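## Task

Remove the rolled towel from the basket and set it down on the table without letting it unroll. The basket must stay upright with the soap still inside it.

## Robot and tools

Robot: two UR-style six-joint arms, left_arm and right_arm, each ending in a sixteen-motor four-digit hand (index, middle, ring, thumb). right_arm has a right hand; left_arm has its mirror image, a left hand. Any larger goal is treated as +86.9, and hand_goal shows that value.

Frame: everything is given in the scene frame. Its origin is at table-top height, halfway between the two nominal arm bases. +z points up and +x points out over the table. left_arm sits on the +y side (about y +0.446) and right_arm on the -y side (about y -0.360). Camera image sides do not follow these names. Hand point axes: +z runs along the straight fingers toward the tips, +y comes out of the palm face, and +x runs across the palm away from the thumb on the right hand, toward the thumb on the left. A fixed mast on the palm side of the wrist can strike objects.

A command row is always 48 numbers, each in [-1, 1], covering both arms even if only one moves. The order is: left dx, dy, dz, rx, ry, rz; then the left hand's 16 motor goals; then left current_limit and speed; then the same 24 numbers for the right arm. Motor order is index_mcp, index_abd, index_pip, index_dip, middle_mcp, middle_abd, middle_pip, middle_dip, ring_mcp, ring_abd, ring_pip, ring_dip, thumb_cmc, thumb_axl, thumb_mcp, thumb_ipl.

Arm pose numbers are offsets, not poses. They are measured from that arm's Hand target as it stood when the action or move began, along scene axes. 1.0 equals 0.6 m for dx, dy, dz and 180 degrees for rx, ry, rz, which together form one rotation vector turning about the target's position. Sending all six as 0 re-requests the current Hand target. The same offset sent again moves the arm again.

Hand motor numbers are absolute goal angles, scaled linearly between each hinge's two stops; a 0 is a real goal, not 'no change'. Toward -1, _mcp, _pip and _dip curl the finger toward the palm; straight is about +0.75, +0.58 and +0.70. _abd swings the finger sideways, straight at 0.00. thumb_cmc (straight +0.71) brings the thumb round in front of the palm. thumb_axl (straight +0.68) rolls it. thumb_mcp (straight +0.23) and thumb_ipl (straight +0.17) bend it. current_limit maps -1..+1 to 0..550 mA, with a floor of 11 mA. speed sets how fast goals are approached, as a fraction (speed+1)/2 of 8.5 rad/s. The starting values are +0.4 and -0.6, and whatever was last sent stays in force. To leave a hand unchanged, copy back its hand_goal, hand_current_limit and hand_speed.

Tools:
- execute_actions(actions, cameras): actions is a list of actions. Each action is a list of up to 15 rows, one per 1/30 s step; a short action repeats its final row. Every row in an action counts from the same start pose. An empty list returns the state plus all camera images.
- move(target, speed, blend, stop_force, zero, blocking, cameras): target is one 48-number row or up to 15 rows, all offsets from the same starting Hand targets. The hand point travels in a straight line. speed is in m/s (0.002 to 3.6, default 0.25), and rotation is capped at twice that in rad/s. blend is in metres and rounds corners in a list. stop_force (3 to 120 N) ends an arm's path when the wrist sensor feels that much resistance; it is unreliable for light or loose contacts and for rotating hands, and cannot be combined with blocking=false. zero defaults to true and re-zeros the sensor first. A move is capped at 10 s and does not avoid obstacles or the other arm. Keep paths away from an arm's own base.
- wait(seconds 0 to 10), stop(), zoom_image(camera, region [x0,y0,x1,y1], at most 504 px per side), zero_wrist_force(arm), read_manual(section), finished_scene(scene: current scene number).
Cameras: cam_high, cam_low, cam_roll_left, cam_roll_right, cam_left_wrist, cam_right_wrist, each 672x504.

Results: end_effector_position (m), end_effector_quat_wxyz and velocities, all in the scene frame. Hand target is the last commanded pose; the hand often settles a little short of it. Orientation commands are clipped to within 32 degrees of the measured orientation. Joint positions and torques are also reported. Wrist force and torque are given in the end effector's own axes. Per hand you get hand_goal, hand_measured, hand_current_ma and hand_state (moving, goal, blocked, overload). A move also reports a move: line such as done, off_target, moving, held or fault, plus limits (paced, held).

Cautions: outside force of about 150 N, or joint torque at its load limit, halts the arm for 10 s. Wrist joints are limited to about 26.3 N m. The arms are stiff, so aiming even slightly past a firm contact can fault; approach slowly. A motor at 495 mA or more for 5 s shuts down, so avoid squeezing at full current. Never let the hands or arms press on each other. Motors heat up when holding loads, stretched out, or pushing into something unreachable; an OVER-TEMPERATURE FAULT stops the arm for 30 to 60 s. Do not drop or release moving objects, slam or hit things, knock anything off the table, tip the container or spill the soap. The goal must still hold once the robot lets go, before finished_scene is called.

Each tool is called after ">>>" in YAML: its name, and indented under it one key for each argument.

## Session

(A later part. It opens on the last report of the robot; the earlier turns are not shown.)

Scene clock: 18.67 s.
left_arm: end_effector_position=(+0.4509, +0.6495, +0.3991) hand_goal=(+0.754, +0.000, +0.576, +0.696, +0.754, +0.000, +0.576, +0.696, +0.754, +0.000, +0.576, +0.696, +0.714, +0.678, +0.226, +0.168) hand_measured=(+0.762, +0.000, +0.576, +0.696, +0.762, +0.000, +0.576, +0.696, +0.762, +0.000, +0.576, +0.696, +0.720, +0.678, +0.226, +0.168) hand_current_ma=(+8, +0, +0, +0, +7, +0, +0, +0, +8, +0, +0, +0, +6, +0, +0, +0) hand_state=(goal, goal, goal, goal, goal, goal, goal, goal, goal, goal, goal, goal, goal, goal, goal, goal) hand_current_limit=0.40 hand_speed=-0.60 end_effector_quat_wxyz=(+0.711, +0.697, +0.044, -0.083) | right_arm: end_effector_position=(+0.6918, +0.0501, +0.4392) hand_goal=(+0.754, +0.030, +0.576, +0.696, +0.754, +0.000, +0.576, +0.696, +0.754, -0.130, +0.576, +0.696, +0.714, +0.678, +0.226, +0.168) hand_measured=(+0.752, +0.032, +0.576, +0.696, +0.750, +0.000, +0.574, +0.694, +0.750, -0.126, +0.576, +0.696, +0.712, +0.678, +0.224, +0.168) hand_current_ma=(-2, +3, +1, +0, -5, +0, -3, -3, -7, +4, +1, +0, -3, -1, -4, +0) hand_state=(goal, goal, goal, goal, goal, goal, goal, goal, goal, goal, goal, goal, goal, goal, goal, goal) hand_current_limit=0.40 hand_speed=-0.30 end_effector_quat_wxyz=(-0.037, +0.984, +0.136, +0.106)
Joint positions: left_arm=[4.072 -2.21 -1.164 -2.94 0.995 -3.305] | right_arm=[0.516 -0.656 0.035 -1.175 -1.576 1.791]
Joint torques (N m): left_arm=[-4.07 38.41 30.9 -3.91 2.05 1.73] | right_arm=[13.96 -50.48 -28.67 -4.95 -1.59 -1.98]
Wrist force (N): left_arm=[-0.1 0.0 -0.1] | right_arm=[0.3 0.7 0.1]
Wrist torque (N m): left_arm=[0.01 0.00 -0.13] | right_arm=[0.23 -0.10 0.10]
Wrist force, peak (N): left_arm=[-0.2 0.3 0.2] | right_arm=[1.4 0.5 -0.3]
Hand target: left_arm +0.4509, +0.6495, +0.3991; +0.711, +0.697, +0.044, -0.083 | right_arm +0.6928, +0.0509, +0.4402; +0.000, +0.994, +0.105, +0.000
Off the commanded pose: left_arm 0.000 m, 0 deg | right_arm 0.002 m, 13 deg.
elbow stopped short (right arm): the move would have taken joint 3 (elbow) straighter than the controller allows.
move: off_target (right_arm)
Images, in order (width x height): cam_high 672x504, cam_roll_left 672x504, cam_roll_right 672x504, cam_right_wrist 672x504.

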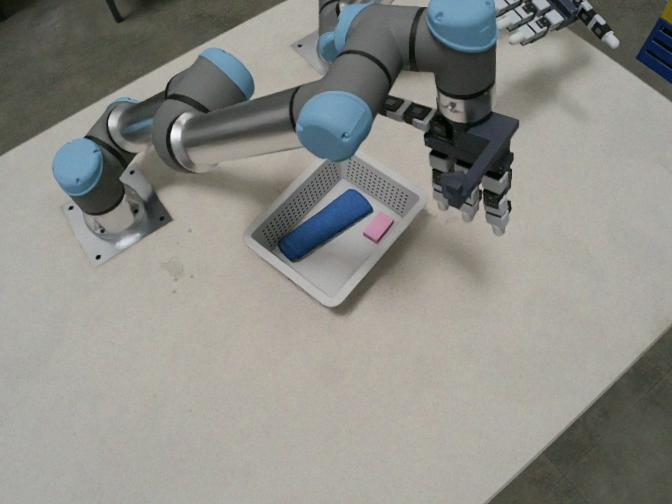

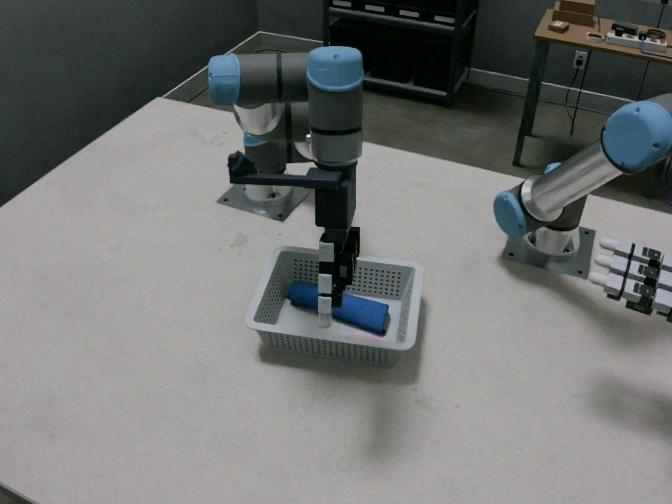

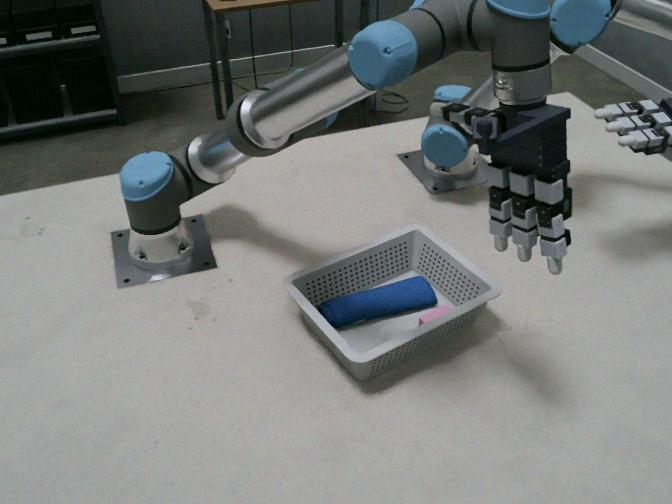

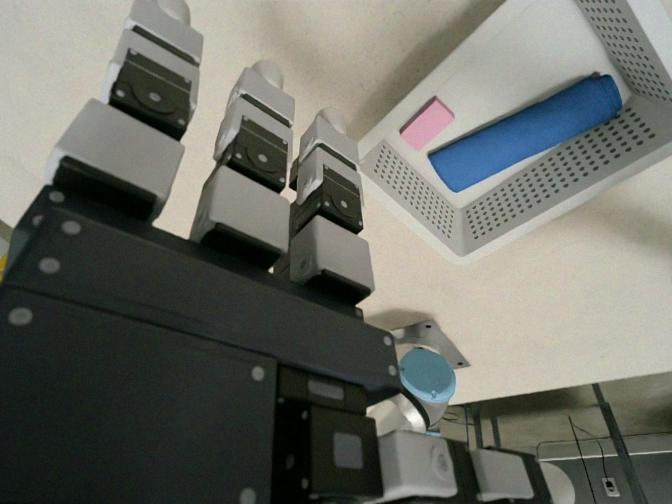

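>>> move:
  target: [0,0,0,0,0,0,0.754,0,0.576,0.696,0.754,0,0.576,0.696,0.754,0,0.576,0.696,0.714,0.678,0.226,0.168,0.4,-0.6,-0.468,-0.1533,-0.2837,0,0,-0.05,0.754,0.1,0.576,0.696,-0.479,0,-0.6,-0.174,0.754,-0.1,0.576,0.696,0.714,0.678,0.226,0.168,0.4,-0.3]
  speed: 0.35
  cameras: ["cam_high","cam_roll_left","cam_roll_right","cam_right_wrist"]

>>> zoom_image:
  camera: "cam_right_wrist"
  region: [150, 0, 400, 160]

>>> zoom_image:
  camera: "cam_high"
  region: [240, 110, 440, 320]

Scene clock: 21.17 s.
left_arm: end_effector_position=(+0.4509, +0.6495, +0.3991) hand_goal=(+0.754, +0.000, +0.576, +0.696, +0.754, +0.000, +0.576, +0.696, +0.754, +0.000, +0.576, +0.696, +0.714, +0.678, +0.226, +0.168) hand_measured=(+0.762, +0.000, +0.576, +0.696, +0.762, +0.000, +0.576, +0.696, +0.762, +0.000, +0.576, +0.696, +0.720, +0.678, +0.226, +0.168) hand_current_ma=(+8, +0, +0, +0, +7, +0, +0, +0, +8, +0, +0, +0, +6, +0, +0, +0) hand_state=(goal, goal, goal, goal, goal, goal, goal, goal, goal, goal, goal, goal, goal, goal, goal, goal) hand_current_limit=0.40 hand_speed=-0.60 end_effector_quat_wxyz=(+0.711, +0.697, +0.044, -0.083) | right_arm: end_effector_position=(+0.4121, -0.0410, +0.2700) hand_goal=(+0.754, +0.100, +0.576, +0.696, -0.478, +0.000, -0.600, -0.174, +0.754, -0.100, +0.576, +0.696, +0.714, +0.678, +0.226, +0.168) hand_measured=(+0.752, +0.096, +0.576, +0.696, -0.462, +0.000, -0.596, -0.172, +0.750, -0.102, +0.576, +0.696, +0.712, +0.678, +0.224, +0.168) hand_current_ma=(-2, -3, +1, +0, +36, +0, +4, +3, -5, -2, +1, +0, -2, -1, -4, +0) hand_state=(goal, goal, goal, goal, goal, goal, goal, goal, goal, goal, goal, goal, goal, goal, goal, goal) hand_current_limit=0.40 hand_speed=-0.30 end_effector_quat_wxyz=(+0.000, +1.000, +0.027, -0.001)
Joint positions: left_arm=[4.072 -2.21 -1.164 -2.94 0.995 -3.305] | right_arm=[0.59 -1.428 1.642 -1.785 -1.569 2.086]
Joint torques (N m): left_arm=[-3.45 38.55 31.43 -3.68 1.91 1.57] | right_arm=[12.68 -42.08 -19.19 -4.42 -1.55 2.16]
Wrist force (N): left_arm=[-0.2 -0.1 0.1] | right_arm=[0.7 0.1 -0.4]
Wrist torque (N m): left_arm=[-0.02 0.02 -0.15] | right_arm=[0.21 -0.10 -0.02]
Wrist force, peak (N): left_arm=[-0.5 0.2 0.1] | right_arm=[1.4 -0.3 -0.7]
Hand target: left_arm +0.4509, +0.6495, +0.3991; +0.711, +0.697, +0.044, -0.083 | right_arm +0.4120, -0.0410, +0.2700; -0.001, +1.000, +0.027, +0.000
Off the commanded pose: left_arm 0.000 m, 0 deg | right_arm 0.000 m, 0 deg.
move: done
Images, in order (width x height): cam_high 672x504, cam_roll_left 672x504, cam_roll_right 672x504, cam_right_wrist 672x504.

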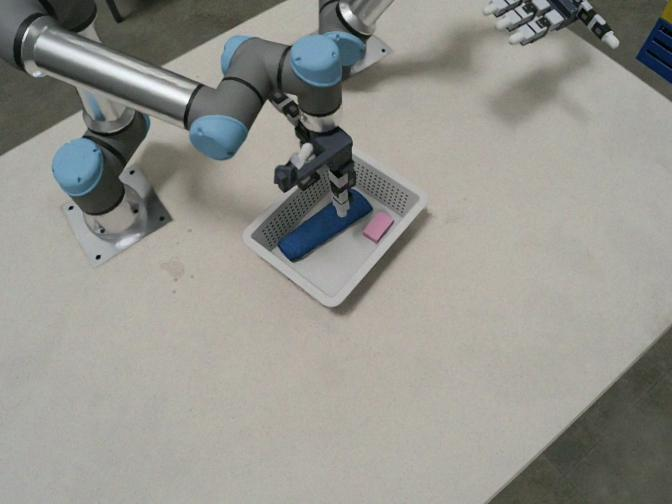

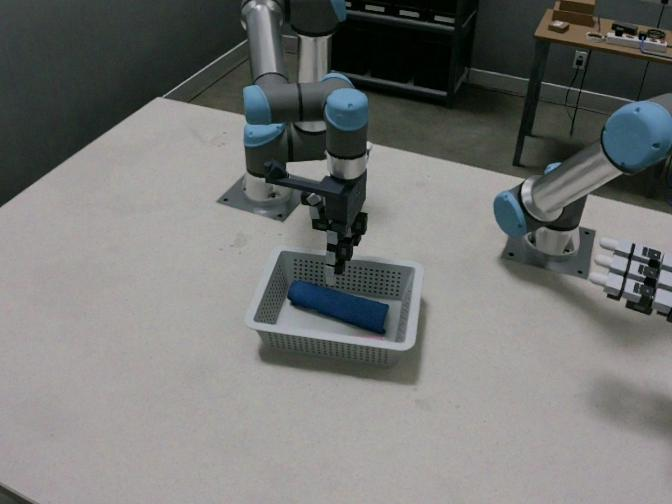

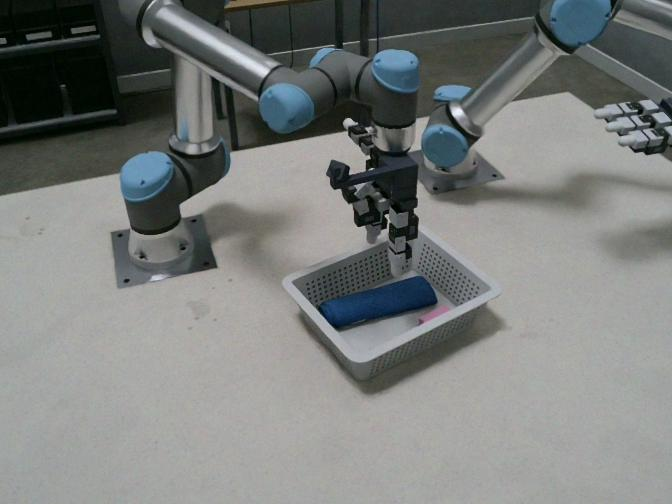

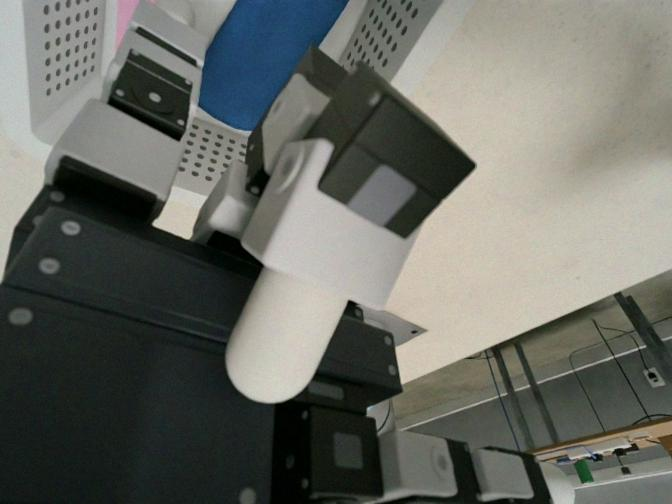

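Scaled by 2.016 from the camera's 672x504 image, which has a finer 960x720 frame.

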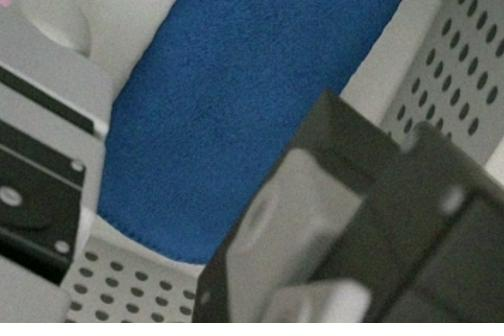

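Scaled by 2.400 from the camera's 672x504 image, which has a finer 960x720 frame.

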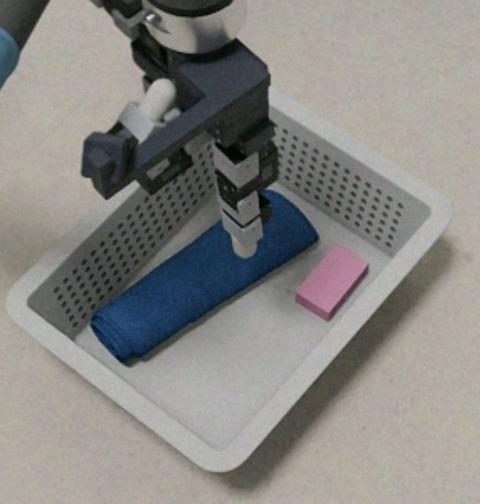

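>>> move:
  target: [0,0,0,0,0,0,0.754,0,0.576,0.696,0.754,0,0.576,0.696,0.754,0,0.576,0.696,0.714,0.678,0.226,0.168,0.4,-0.6,-0.005,0,-0.115,0,0,0,0.754,0.1,0.576,0.696,-0.479,0,-0.6,-0.174,0.754,-0.12,0.576,0.696,0.714,0.678,0.226,0.168,0.4,-0.6]
  speed: 0.15

>>> move:
  target: [0,0,0,0,0,0,0.754,0,0.576,0.696,0.754,0,0.576,0.696,0.754,0,0.576,0.696,0.714,0.678,0.226,0.168,0.4,-0.6,0,0,-0.1117,0,0,0,0.754,0.1,0.576,0.696,-0.479,0,-0.6,-0.174,0.754,-0.12,0.576,0.696,0.714,0.678,0.226,0.168,0.4,-0.6]
  speed: 0.05
  stop_force: 5
  cameras: ["cam_high","cam_roll_left","cam_roll_right","cam_right_wrist"]

>>> zoom_image:
  camera: "cam_high"
  region: [240, 110, 440, 320]

>>> zoom_image:
  camera: "cam_roll_right"
  region: [280, 180, 510, 390]

Scene clock: 22.57 s.
left_arm: end_effector_position=(+0.4509, +0.6495, +0.3991) hand_goal=(+0.754, +0.000, +0.576, +0.696, +0.754, +0.000, +0.576, +0.696, +0.754, +0.000, +0.576, +0.696, +0.714, +0.678, +0.226, +0.168) hand_measured=(+0.762, +0.000, +0.576, +0.696, +0.762, +0.000, +0.576, +0.696, +0.762, +0.000, +0.576, +0.696, +0.720, +0.678, +0.226, +0.168) hand_current_ma=(+8, +0, +0, +0, +7, +0, +0, +0, +8, +0, +0, +0, +6, +0, +0, +0) hand_state=(goal, goal, goal, goal, goal, goal, goal, goal, goal, goal, goal, goal, goal, goal, goal, goal) hand_current_limit=0.40 hand_speed=-0.60 end_effector_quat_wxyz=(+0.711, +0.697, +0.044, -0.083) | right_arm: end_effector_position=(+0.4090, -0.0411, +0.2012) hand_goal=(+0.754, +0.100, +0.576, +0.696, -0.478, +0.000, -0.600, -0.174, +0.754, -0.120, +0.576, +0.696, +0.714, +0.678, +0.226, +0.168) hand_measured=(+0.752, +0.096, +0.576, +0.696, -0.462, +0.000, -0.596, -0.172, +0.750, -0.116, +0.576, +0.696, +0.712, +0.678, +0.224, +0.168) hand_current_ma=(-2, -3, +1, +0, +36, +0, +4, +3, -5, +4, +1, +0, -2, -1, -4, +0) hand_state=(goal, goal, goal, goal, goal, goal, goal, goal, goal, goal, goal, goal, goal, goal, goal, goal) hand_current_limit=0.40 hand_speed=-0.60 end_effector_quat_wxyz=(-0.001, +1.000, +0.027, +0.000)
Joint positions: left_arm=[4.072 -2.21 -1.164 -2.94 0.995 -3.305] | right_arm=[0.593 -1.384 1.774 -1.961 -1.569 2.089]
Joint torques (N m): left_arm=[-3.47 38.24 32.36 -3.73 2.02 1.67] | right_arm=[12.67 -25.38 -14.22 -4.9 -1.28 2.15]
Wrist force (N): left_arm=[-0.3 0.2 0.2] | right_arm=[0.5 -0.1 -0.2]
Wrist torque (N m): left_arm=[0.00 0.03 -0.15] | right_arm=[0.18 -0.10 -0.04]
Wrist force, peak (N): left_arm=[-0.6 0.1 0.1] | right_arm=[0.7 0.1 -1.3]
Hand target: left_arm +0.4509, +0.6495, +0.3991; +0.711, +0.697, +0.044, -0.083 | right_arm +0.4090, -0.0410, +0.2010; -0.001, +1.000, +0.027, +0.000
Off the commanded pose: left_arm 0.000 m, 0 deg | right_arm 0.000 m, 0 deg.
move: done

Scene clock: 25.10 s.
left_arm: end_effector_position=(+0.4509, +0.6495, +0.3991) hand_goal=(+0.754, +0.000, +0.576, +0.696, +0.754, +0.000, +0.576, +0.696, +0.754, +0.000, +0.576, +0.696, +0.714, +0.678, +0.226, +0.168) hand_measured=(+0.762, +0.000, +0.576, +0.696, +0.762, +0.000, +0.576, +0.696, +0.762, +0.000, +0.576, +0.696, +0.720, +0.678, +0.226, +0.168) hand_current_ma=(+8, +0, +0, +0, +7, +0, +0, +0, +8, +0, +0, +0, +6, +0, +0, +0) hand_state=(goal, goal, goal, goal, goal, goal, goal, goal, goal, goal, goal, goal, goal, goal, goal, goal) hand_current_limit=0.40 hand_speed=-0.60 end_effector_quat_wxyz=(+0.711, +0.697, +0.044, -0.083) | right_arm: end_effector_position=(+0.4090, -0.0410, +0.1340) hand_goal=(+0.754, +0.100, +0.576, +0.696, -0.478, +0.000, -0.600, -0.174, +0.754, -0.120, +0.576, +0.696, +0.714, +0.678, +0.226, +0.168) hand_measured=(+0.752, +0.096, +0.576, +0.696, -0.462, +0.000, -0.596, -0.172, +0.750, -0.116, +0.576, +0.696, +0.712, +0.678, +0.224, +0.168) hand_current_ma=(-2, -3, +1, +0, +36, +0, +4, +3, -5, +4, +1, +0, -2, -1, -4, +0) hand_state=(goal, goal, goal, goal, goal, goal, goal, goal, goal, goal, goal, goal, goal, goal, goal, goal) hand_current_limit=0.40 hand_speed=-0.60 end_effector_quat_wxyz=(-0.001, +1.000, +0.027, +0.000)
Joint positions: left_arm=[4.072 -2.21 -1.164 -2.94 0.995 -3.305] | right_arm=[0.593 -1.309 1.872 -2.134 -1.569 2.089]
Joint torques (N m): left_arm=[-3.83 36.74 32.07 -3.79 1.92 1.48] | right_arm=[7.24 -25.09 -14.41 -4.24 -0.73 1.76]
Wrist force (N): left_arm=[-0.4 0.0 0.0] | right_arm=[0.8 0.2 -0.4]
Wrist torque (N m): left_arm=[0.00 0.04 -0.16] | right_arm=[0.22 -0.13 -0.02]
Wrist force, peak (N): left_arm=[-0.4 0.3 0.1] | right_arm=[0.8 0.2 -0.4]
Hand target: left_arm +0.4509, +0.6495, +0.3991; +0.711, +0.697, +0.044, -0.083 | right_arm +0.4090, -0.0410, +0.1340; -0.001, +1.000, +0.027, +0.000
Off the commanded pose: left_arm 0.000 m, 0 deg | right_arm 0.000 m, 0 deg.
move: done
Images, in order (width x height): cam_high 672x504, cam_roll_left 672x504, cam_roll_right 672x504, cam_right_wrist 672x504.

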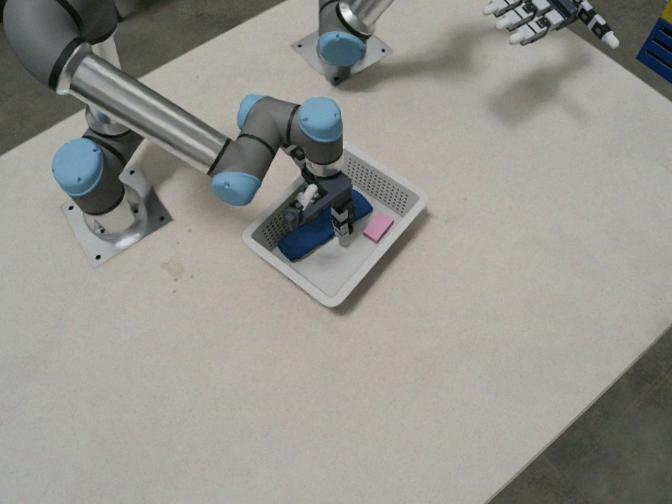

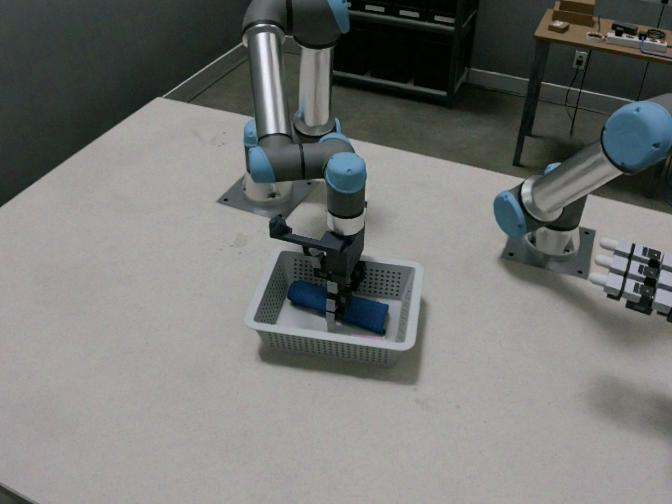

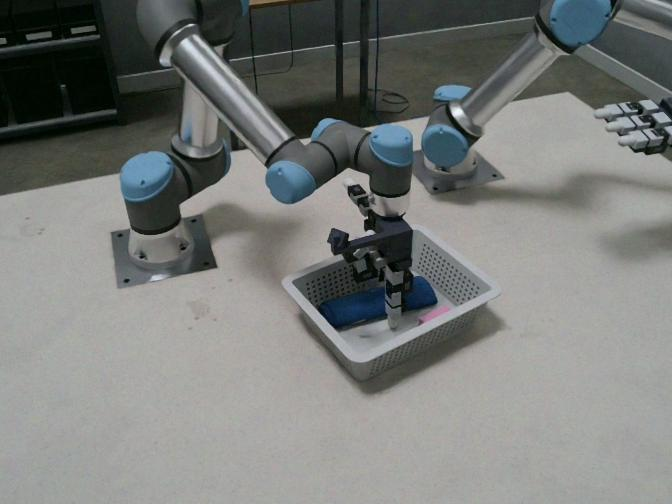

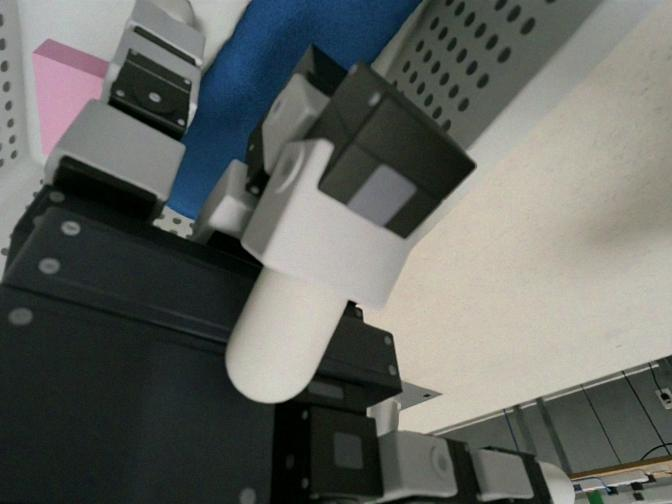

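Scaled by 2.400 from the camera's 672x504 image, which has a finer 960x720 frame.

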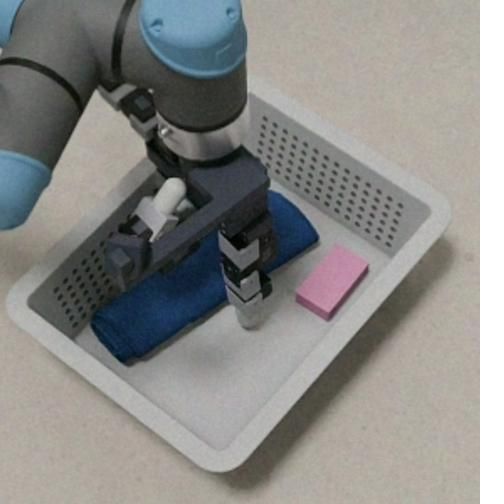

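Scaled by 2.191 from the camera's 672x504 image, which has a finer 960x720 frame.

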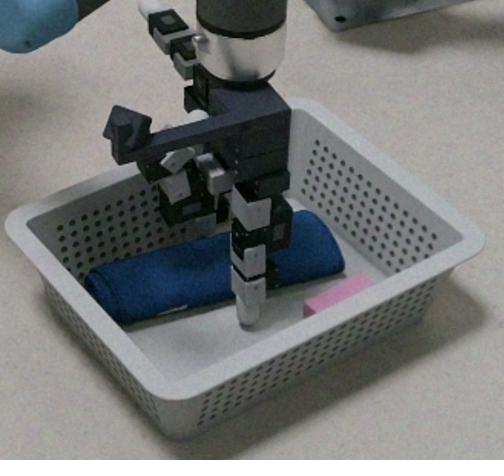

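Clean straddle, no contact. Close and lift.

>>> move:
  target: [0,0,0,0,0,0,0.754,0,0.576,0.696,0.754,0,0.576,0.696,0.754,0,0.576,0.696,0.714,0.678,0.226,0.168,0.4,-0.6,0,0,0,0,0,0,0.754,-0.3,0.576,0.696,-0.479,0,-0.6,-0.174,0.754,0.3,0.576,0.696,0.714,0.678,0.226,0.168,0.5,-0.8]

>>> move:
  target: [0,0,0,0,0,0,0.754,0,0.576,0.696,0.754,0,0.576,0.696,0.754,0,0.576,0.696,0.714,0.678,0.226,0.168,0.4,-0.6,0,0,0.09,0,0,0,0.754,-0.3,0.576,0.696,-0.479,0,-0.6,-0.174,0.754,0.3,0.576,0.696,0.714,0.678,0.226,0.168,0.5,-0.8]
  speed: 0.08
  cameras: ["cam_high","cam_roll_left","cam_roll_right","cam_right_wrist"]

>>> zoom_image:
  camera: "cam_roll_right"
  region: [280, 180, 510, 390]

Scene clock: 25.97 s.
left_arm: end_effector_position=(+0.4509, +0.6495, +0.3991) hand_goal=(+0.754, +0.000, +0.576, +0.696, +0.754, +0.000, +0.576, +0.696, +0.754, +0.000, +0.576, +0.696, +0.714, +0.678, +0.226, +0.168) hand_measured=(+0.762, +0.000, +0.576, +0.696, +0.762, +0.000, +0.576, +0.696, +0.762, +0.000, +0.576, +0.696, +0.720, +0.678, +0.226, +0.168) hand_current_ma=(+8, +0, +0, +0, +7, +0, +0, +0, +8, +0, +0, +0, +6, +0, +0, +0) hand_state=(goal, goal, goal, goal, goal, goal, goal, goal, goal, goal, goal, goal, goal, goal, goal, goal) hand_current_limit=0.40 hand_speed=-0.60 end_effector_quat_wxyz=(+0.711, +0.697, +0.044, -0.083) | right_arm: end_effector_position=(+0.4090, -0.0410, +0.1340) hand_goal=(+0.754, -0.300, +0.576, +0.696, -0.478, +0.000, -0.600, -0.174, +0.754, +0.300, +0.576, +0.696, +0.714, +0.678, +0.226, +0.168) hand_measured=(+0.752, -0.170, +0.576, +0.696, -0.462, +0.000, -0.596, -0.172, +0.754, +0.128, +0.576, +0.696, +0.712, +0.678, +0.224, +0.168) hand_current_ma=(-4, +411, -1, +0, +36, +0, +4, +3, +0, -412, +1, +0, -2, -1, -4, +0) hand_state=(goal, blocked, goal, goal, goal, goal, goal, goal, goal, blocked, goal, goal, goal, goal, goal, goal) hand_current_limit=0.50 hand_speed=-0.80 end_effector_quat_wxyz=(-0.001, +1.000, +0.027, +0.000)
Joint positions: left_arm=[4.072 -2.21 -1.164 -2.94 0.995 -3.305] | right_arm=[0.593 -1.309 1.872 -2.134 -1.569 2.089]
Joint torques (N m): left_arm=[-3.33 38.3 31.45 -3.71 2.2 1.41] | right_arm=[7.46 -25.33 -13.15 -3.29 -1.53 1.8]
Wrist force (N): left_arm=[-0.2 0.3 0.0] | right_arm=[0.8 -0.1 -3.3]
Wrist torque (N m): left_arm=[0.04 0.02 -0.15] | right_arm=[0.40 -0.02 -0.02]
Wrist force, peak (N): left_arm=[-0.4 0.2 -0.1] | right_arm=[0.8 -0.1 -3.3]
Hand target: left_arm +0.4509, +0.6495, +0.3991; +0.711, +0.697, +0.044, -0.083 | right_arm +0.4090, -0.0410, +0.1340; -0.001, +1.000, +0.027, +0.000
Off the commanded pose: left_arm 0.000 m, 0 deg | right_arm 0.000 m, 0 deg.
move: done

Scene clock: 27.27 s.
left_arm: end_effector_position=(+0.4509, +0.6495, +0.3991) hand_goal=(+0.754, +0.000, +0.576, +0.696, +0.754, +0.000, +0.576, +0.696, +0.754, +0.000, +0.576, +0.696, +0.714, +0.678, +0.226, +0.168) hand_measured=(+0.762, +0.000, +0.576, +0.696, +0.762, +0.000, +0.576, +0.696, +0.762, +0.000, +0.576, +0.696, +0.720, +0.678, +0.226, +0.168) hand_current_ma=(+8, +0, +0, +0, +7, +0, +0, +0, +8, +0, +0, +0, +6, +0, +0, +0) hand_state=(goal, goal, goal, goal, goal, goal, goal, goal, goal, goal, goal, goal, goal, goal, goal, goal) hand_current_limit=0.40 hand_speed=-0.60 end_effector_quat_wxyz=(+0.711, +0.697, +0.044, -0.083) | right_arm: end_effector_position=(+0.4090, -0.0410, +0.1878) hand_goal=(+0.754, -0.300, +0.576, +0.696, -0.478, +0.000, -0.600, -0.174, +0.754, +0.300, +0.576, +0.696, +0.714, +0.678, +0.226, +0.168) hand_measured=(+0.750, -0.202, +0.576, +0.696, -0.462, +0.000, -0.596, -0.172, +0.756, +0.162, +0.576, +0.696, +0.712, +0.678, +0.224, +0.168) hand_current_ma=(-4, +286, -1, +0, +36, +0, +4, +3, +2, -412, +1, +0, -2, -1, -4, +0) hand_state=(goal, blocked, goal, goal, goal, goal, goal, goal, goal, blocked, goal, goal, goal, goal, goal, goal) hand_current_limit=0.50 hand_speed=-0.80 end_effector_quat_wxyz=(-0.001, +1.000, +0.027, +0.000)
Joint positions: left_arm=[4.072 -2.21 -1.164 -2.94 0.995 -3.305] | right_arm=[0.593 -1.371 1.796 -1.995 -1.57 2.089]
Joint torques (N m): left_arm=[-3.59 38.8 31.05 -3.5 2.07 1.67] | right_arm=[5.08 -43.65 -30.49 -0.64 0.47 1.52]
Wrist force (N): left_arm=[-0.3 0.2 0.1] | right_arm=[0.7 0.1 0.5]
Wrist torque (N m): left_arm=[0.02 0.04 -0.15] | right_arm=[0.16 -0.14 -0.02]
Wrist force, peak (N): left_arm=[-0.4 0.0 0.0] | right_arm=[1.1 -0.1 -3.0]
Hand target: left_arm +0.4509, +0.6495, +0.3991; +0.711, +0.697, +0.044, -0.083 | right_arm +0.4090, -0.0410, +0.1880; -0.001, +1.000, +0.027, +0.000
Off the commanded pose: left_arm 0.000 m, 0 deg | right_arm 0.000 m, 0 deg.
move: done
Images, in order (width x height): cam_high 672x504, cam_roll_left 672x504, cam_roll_right 672x504, cam_right_wrist 672x504.

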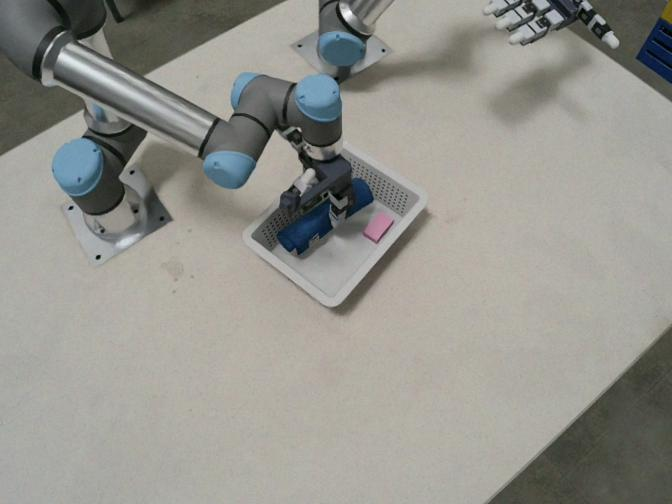

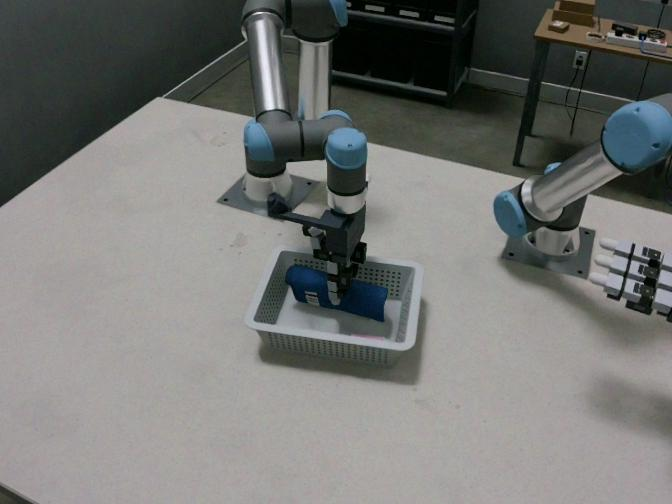

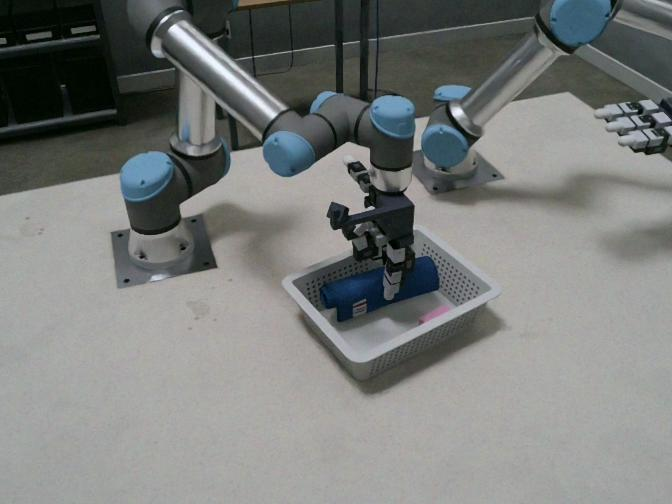

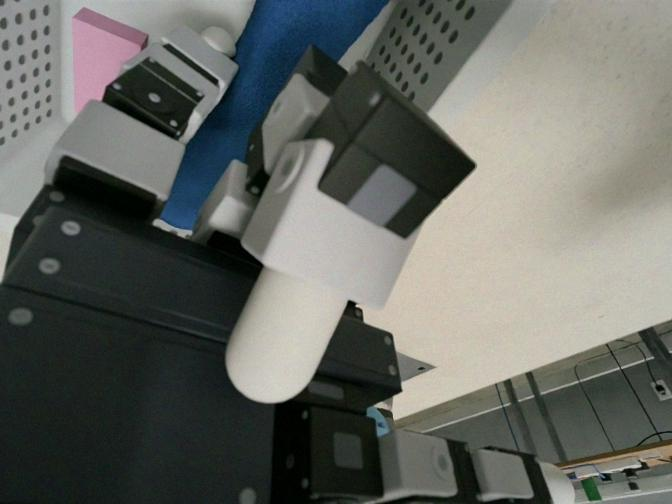

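Scaled by 2.191 from the camera's 672x504 image, which has a finer 960x720 frame.

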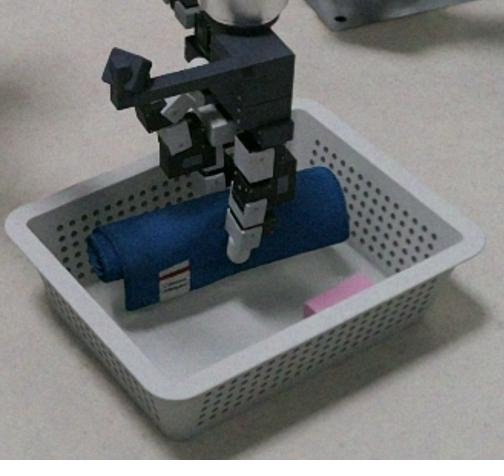

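>>> move:
  target:
    - [0,0,0,0,0,0,0.754,0,0.576,0.696,0.754,0,0.576,0.696,0.754,0,0.576,0.696,0.714,0.678,0.226,0.168,0.4,-0.6,0,0,0.19,0,0,0,0.754,-0.3,0.576,0.696,-0.479,0,-0.6,-0.174,0.754,0.3,0.576,0.696,0.714,0.678,0.226,0.168,0.5,-0.8]
    - [0,0,0,0,0,0,0.754,0,0.576,0.696,0.754,0,0.576,0.696,0.754,0,0.576,0.696,0.714,0.678,0.226,0.168,0.4,-0.6,0.03,-0.55,0.19,0,0,0,0.754,-0.3,0.576,0.696,-0.479,0,-0.6,-0.174,0.754,0.3,0.576,0.696,0.714,0.678,0.226,0.168,0.5,-0.8]
    - [0,0,0,0,0,0,0.754,0,0.576,0.696,0.754,0,0.576,0.696,0.754,0,0.576,0.696,0.714,0.678,0.226,0.168,0.4,-0.6,0.03,-0.55,0.0,0,0,0,0.754,-0.3,0.576,0.696,-0.479,0,-0.6,-0.174,0.754,0.3,0.576,0.696,0.714,0.678,0.226,0.168,0.5,-0.8]
  speed: 0.15
  blend: [0.02,0.02,0]
  cameras: ["cam_high","cam_roll_left","cam_roll_right","cam_right_wrist"]

>>> zoom_image:
  camera: "cam_roll_right"
  region: [150, 200, 400, 400]

>>> zoom_image:
  camera: "cam_roll_left"
  region: [120, 180, 320, 350]

Scene clock: 32.10 s.
left_arm: end_effector_position=(+0.4509, +0.6495, +0.3991) hand_goal=(+0.754, +0.000, +0.576, +0.696, +0.754, +0.000, +0.576, +0.696, +0.754, +0.000, +0.576, +0.696, +0.714, +0.678, +0.226, +0.168) hand_measured=(+0.762, +0.000, +0.576, +0.696, +0.762, +0.000, +0.576, +0.696, +0.762, +0.000, +0.576, +0.696, +0.720, +0.678, +0.226, +0.168) hand_current_ma=(+8, +0, +0, +0, +7, +0, +0, +0, +8, +0, +0, +0, +6, +0, +0, +0) hand_state=(goal, goal, goal, goal, goal, goal, goal, goal, goal, goal, goal, goal, goal, goal, goal, goal) hand_current_limit=0.40 hand_speed=-0.60 end_effector_quat_wxyz=(+0.711, +0.697, +0.044, -0.083) | right_arm: end_effector_position=(+0.4270, -0.3711, +0.1881) hand_goal=(+0.754, -0.300, +0.576, +0.696, -0.478, +0.000, -0.600, -0.174, +0.754, +0.300, +0.576, +0.696, +0.714, +0.678, +0.226, +0.168) hand_measured=(+0.750, -0.202, +0.576, +0.696, -0.462, +0.000, -0.596, -0.172, +0.756, +0.162, +0.576, +0.696, +0.712, +0.678, +0.224, +0.168) hand_current_ma=(-4, +286, -1, +0, +36, +0, +4, +3, +2, -412, +1, +0, -2, -1, -4, +0) hand_state=(goal, blocked, goal, goal, goal, goal, goal, goal, goal, blocked, goal, goal, goal, goal, goal, goal) hand_current_limit=0.50 hand_speed=-0.80 end_effector_quat_wxyz=(-0.001, +1.000, +0.027, +0.000)
Joint positions: left_arm=[4.072 -2.21 -1.164 -2.94 0.995 -3.305] | right_arm=[-0.126 -1.737 2.168 -2 -1.57 1.369]
Joint torques (N m): left_arm=[-3.47 38.91 31.05 -3.26 1.77 1.44] | right_arm=[13.26 -7.61 -14.98 -4.29 -1.41 1.76]
Wrist force (N): left_arm=[-0.2 0.1 0.1] | right_arm=[0.6 -0.2 0.6]
Wrist torque (N m): left_arm=[0.00 0.02 -0.15] | right_arm=[0.11 -0.11 0.11]
Wrist force, peak (N): left_arm=[-0.5 0.1 0.2] | right_arm=[0.4 -0.1 1.2]
Hand target: left_arm +0.4509, +0.6495, +0.3991; +0.711, +0.697, +0.044, -0.083 | right_arm +0.4270, -0.3710, +0.1880; -0.001, +1.000, +0.027, +0.000
Off the commanded pose: left_arm 0.000 m, 0 deg | right_arm 0.000 m, 0 deg.
move: done
Images, in order (width x height): cam_high 672x504, cam_roll_left 672x504, cam_roll_right 672x504, cam_right_wrist 672x504.

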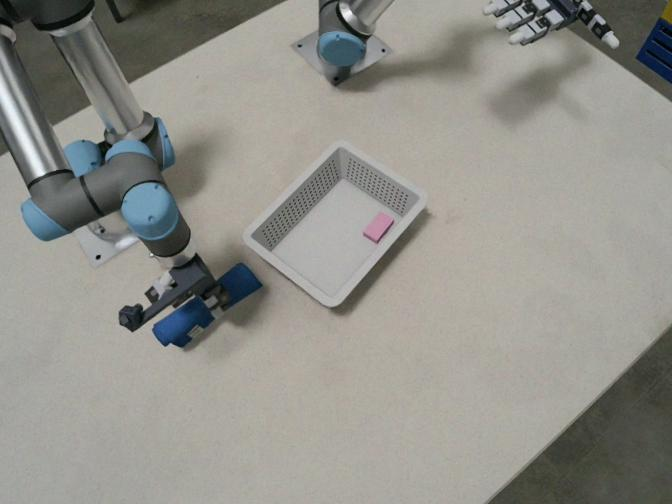

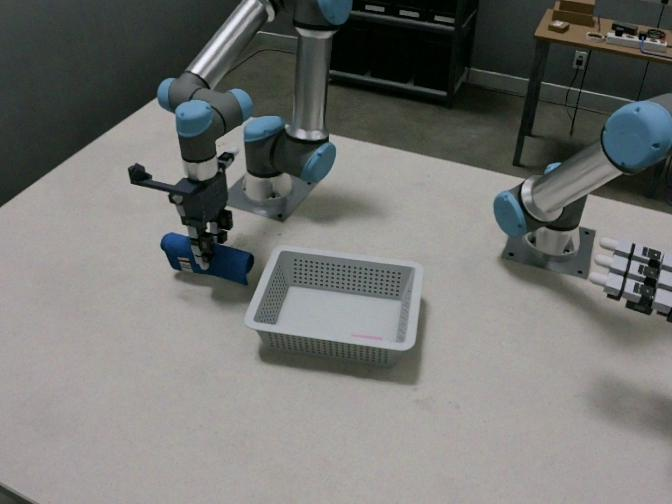

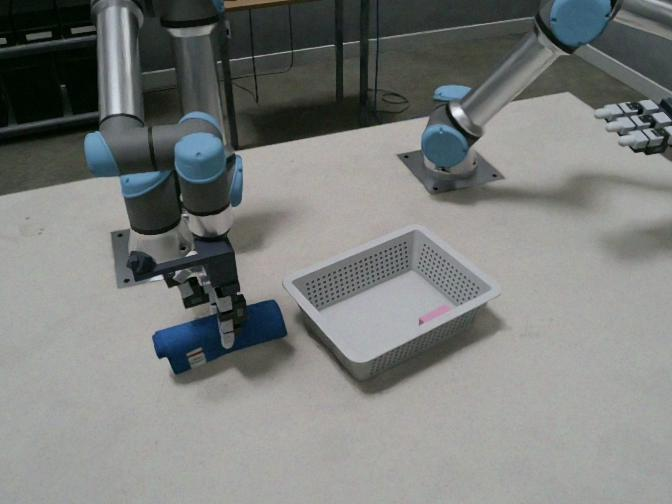

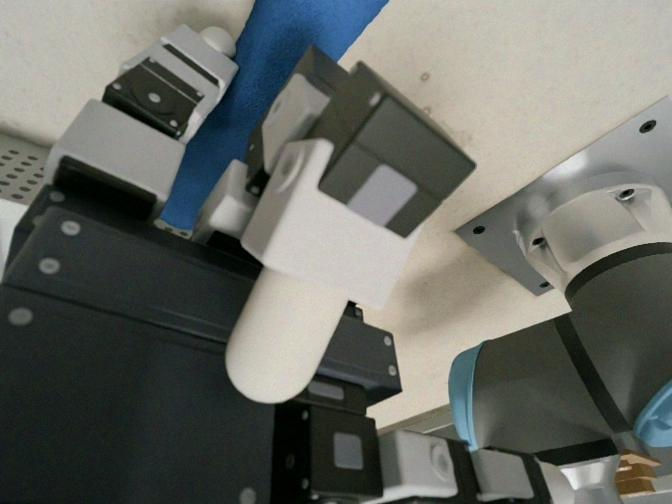

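Scaled by 2.016 from the camera's 672x504 image, which has a finer 960x720 frame.

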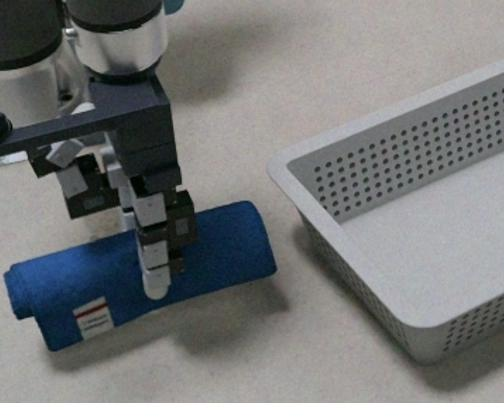

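Scaled by 2.520 from the camera's 672x504 image, which has a finer 960x720 frame.

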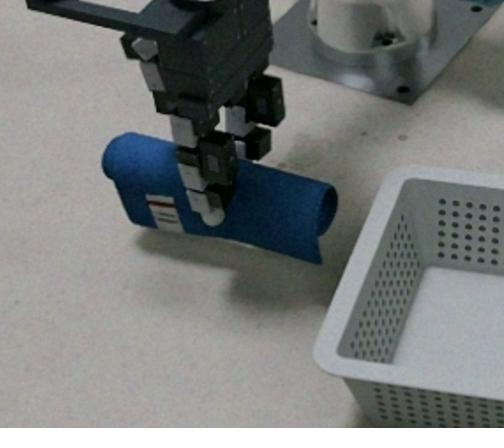

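>>> move:
  target:
    - [0,0,0,0,0,0,0.754,0,0.576,0.696,0.754,0,0.576,0.696,0.754,0,0.576,0.696,0.714,0.678,0.226,0.168,0.4,-0.6,0,0,-0.055,0,0,0,0.754,-0.3,0.576,0.696,-0.479,0,-0.6,-0.174,0.754,0.3,0.576,0.696,0.714,0.678,0.226,0.168,0.5,-0.8]
    - [0,0,0,0,0,0,0.754,0,0.576,0.696,0.754,0,0.576,0.696,0.754,0,0.576,0.696,0.714,0.678,0.226,0.168,0.4,-0.6,0.06,0,-0.098,0,0,0,0.754,-0.3,0.576,0.696,-0.479,0,-0.6,-0.174,0.754,0.3,0.576,0.696,0.714,0.678,0.226,0.168,0.5,-0.8]
  speed: 0.04
  blend: [0.01,0]
  stop_force: 5
  cameras: ["cam_high","cam_roll_left","cam_roll_right"]

>>> zoom_image:
  camera: "cam_roll_right"
  region: [130, 220, 330, 400]

>>> zoom_image:
  camera: "cam_roll_left"
  region: [120, 180, 320, 350]

Scene clock: 35.47 s.
left_arm: end_effector_position=(+0.4509, +0.6495, +0.3991) hand_goal=(+0.754, +0.000, +0.576, +0.696, +0.754, +0.000, +0.576, +0.696, +0.754, +0.000, +0.576, +0.696, +0.714, +0.678, +0.226, +0.168) hand_measured=(+0.762, +0.000, +0.576, +0.696, +0.762, +0.000, +0.576, +0.696, +0.762, +0.000, +0.576, +0.696, +0.720, +0.678, +0.226, +0.168) hand_current_ma=(+8, +0, +0, +0, +7, +0, +0, +0, +8, +0, +0, +0, +6, +0, +0, +0) hand_state=(goal, goal, goal, goal, goal, goal, goal, goal, goal, goal, goal, goal, goal, goal, goal, goal) hand_current_limit=0.40 hand_speed=-0.60 end_effector_quat_wxyz=(+0.711, +0.697, +0.044, -0.083) | right_arm: end_effector_position=(+0.4630, -0.3710, +0.1292) hand_goal=(+0.754, -0.300, +0.576, +0.696, -0.478, +0.000, -0.600, -0.174, +0.754, +0.300, +0.576, +0.696, +0.714, +0.678, +0.226, +0.168) hand_measured=(+0.750, -0.202, +0.576, +0.696, -0.462, +0.000, -0.596, -0.172, +0.756, +0.168, +0.578, +0.696, +0.712, +0.678, +0.224, +0.168) hand_current_ma=(-4, +286, -1, +0, +36, +0, +4, +3, +3, -412, +1, +0, -2, -1, -4, +0) hand_state=(goal, blocked, goal, goal, goal, goal, goal, goal, goal, blocked, goal, goal, goal, goal, goal, goal) hand_current_limit=0.50 hand_speed=-0.80 end_effector_quat_wxyz=(-0.001, +1.000, +0.027, +0.000)
Joint positions: left_arm=[4.072 -2.21 -1.164 -2.94 0.995 -3.305] | right_arm=[-0.114 -1.56 2.182 -2.192 -1.57 1.382]
Joint torques (N m): left_arm=[-3.52 38.51 31.66 -3.52 1.78 1.58] | right_arm=[12.19 -11.53 -27.22 -4.56 -1.61 2.14]
Wrist force (N): left_arm=[-0.2 0.2 -0.1] | right_arm=[-0.8 -0.6 -3.1]
Wrist torque (N m): left_arm=[0.03 0.03 -0.15] | right_arm=[0.39 -0.23 -0.16]
Wrist force, peak (N): left_arm=[-0.5 0.2 0.2] | right_arm=[-0.9 -0.6 -3.2]
Hand target: left_arm +0.4509, +0.6495, +0.3991; +0.711, +0.697, +0.044, -0.083 | right_arm +0.4630, -0.3710, +0.1292; -0.001, +1.000, +0.027, +0.000
Off the commanded pose: left_arm 0.000 m, 0 deg | right_arm 0.000 m, 0 deg.
move: done
Images, in order (width x height): cam_high 672x504, cam_roll_left 672x504, cam_roll_right 672x504.

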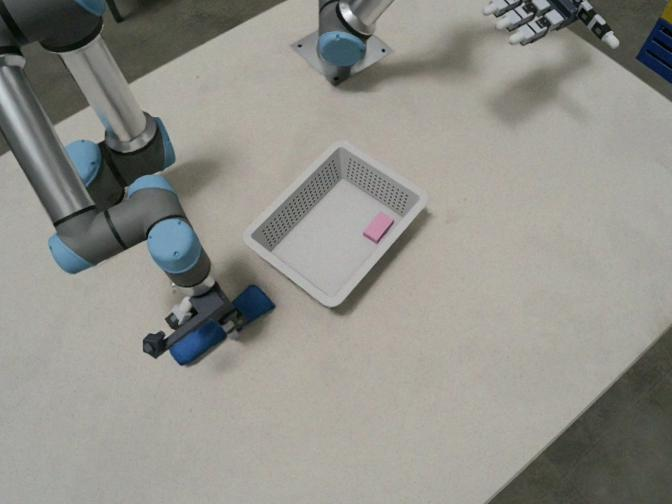

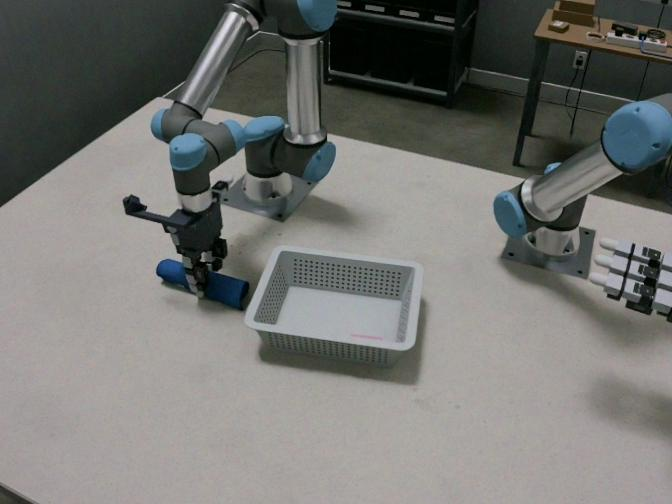

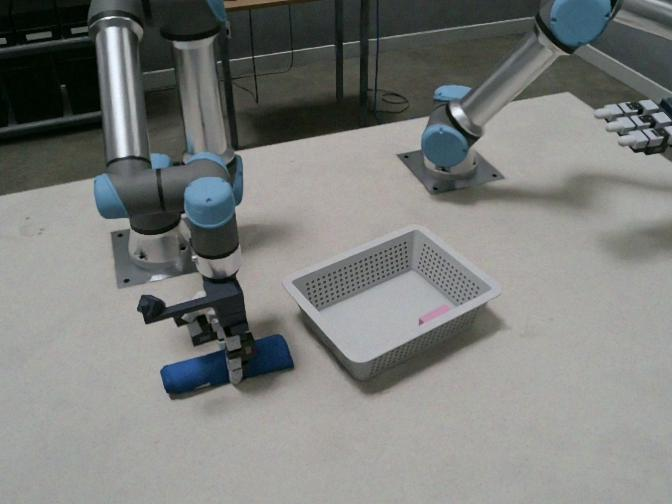

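Scaled by 2.520 from the camera's 672x504 image, which has a finer 960x720 frame.

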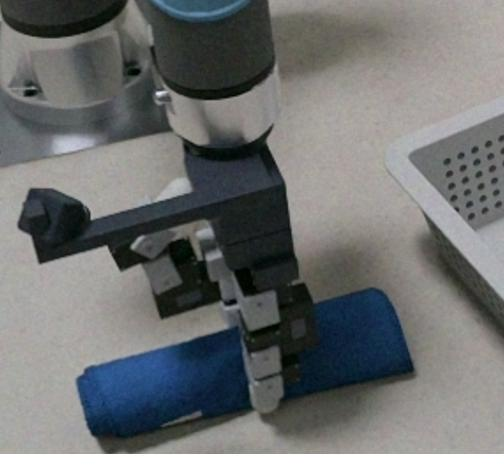

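Scaled by 2.520 from the camera's 672x504 image, which has a finer 960x720 frame.

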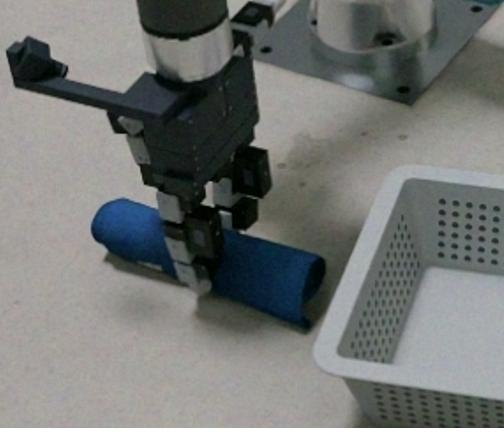

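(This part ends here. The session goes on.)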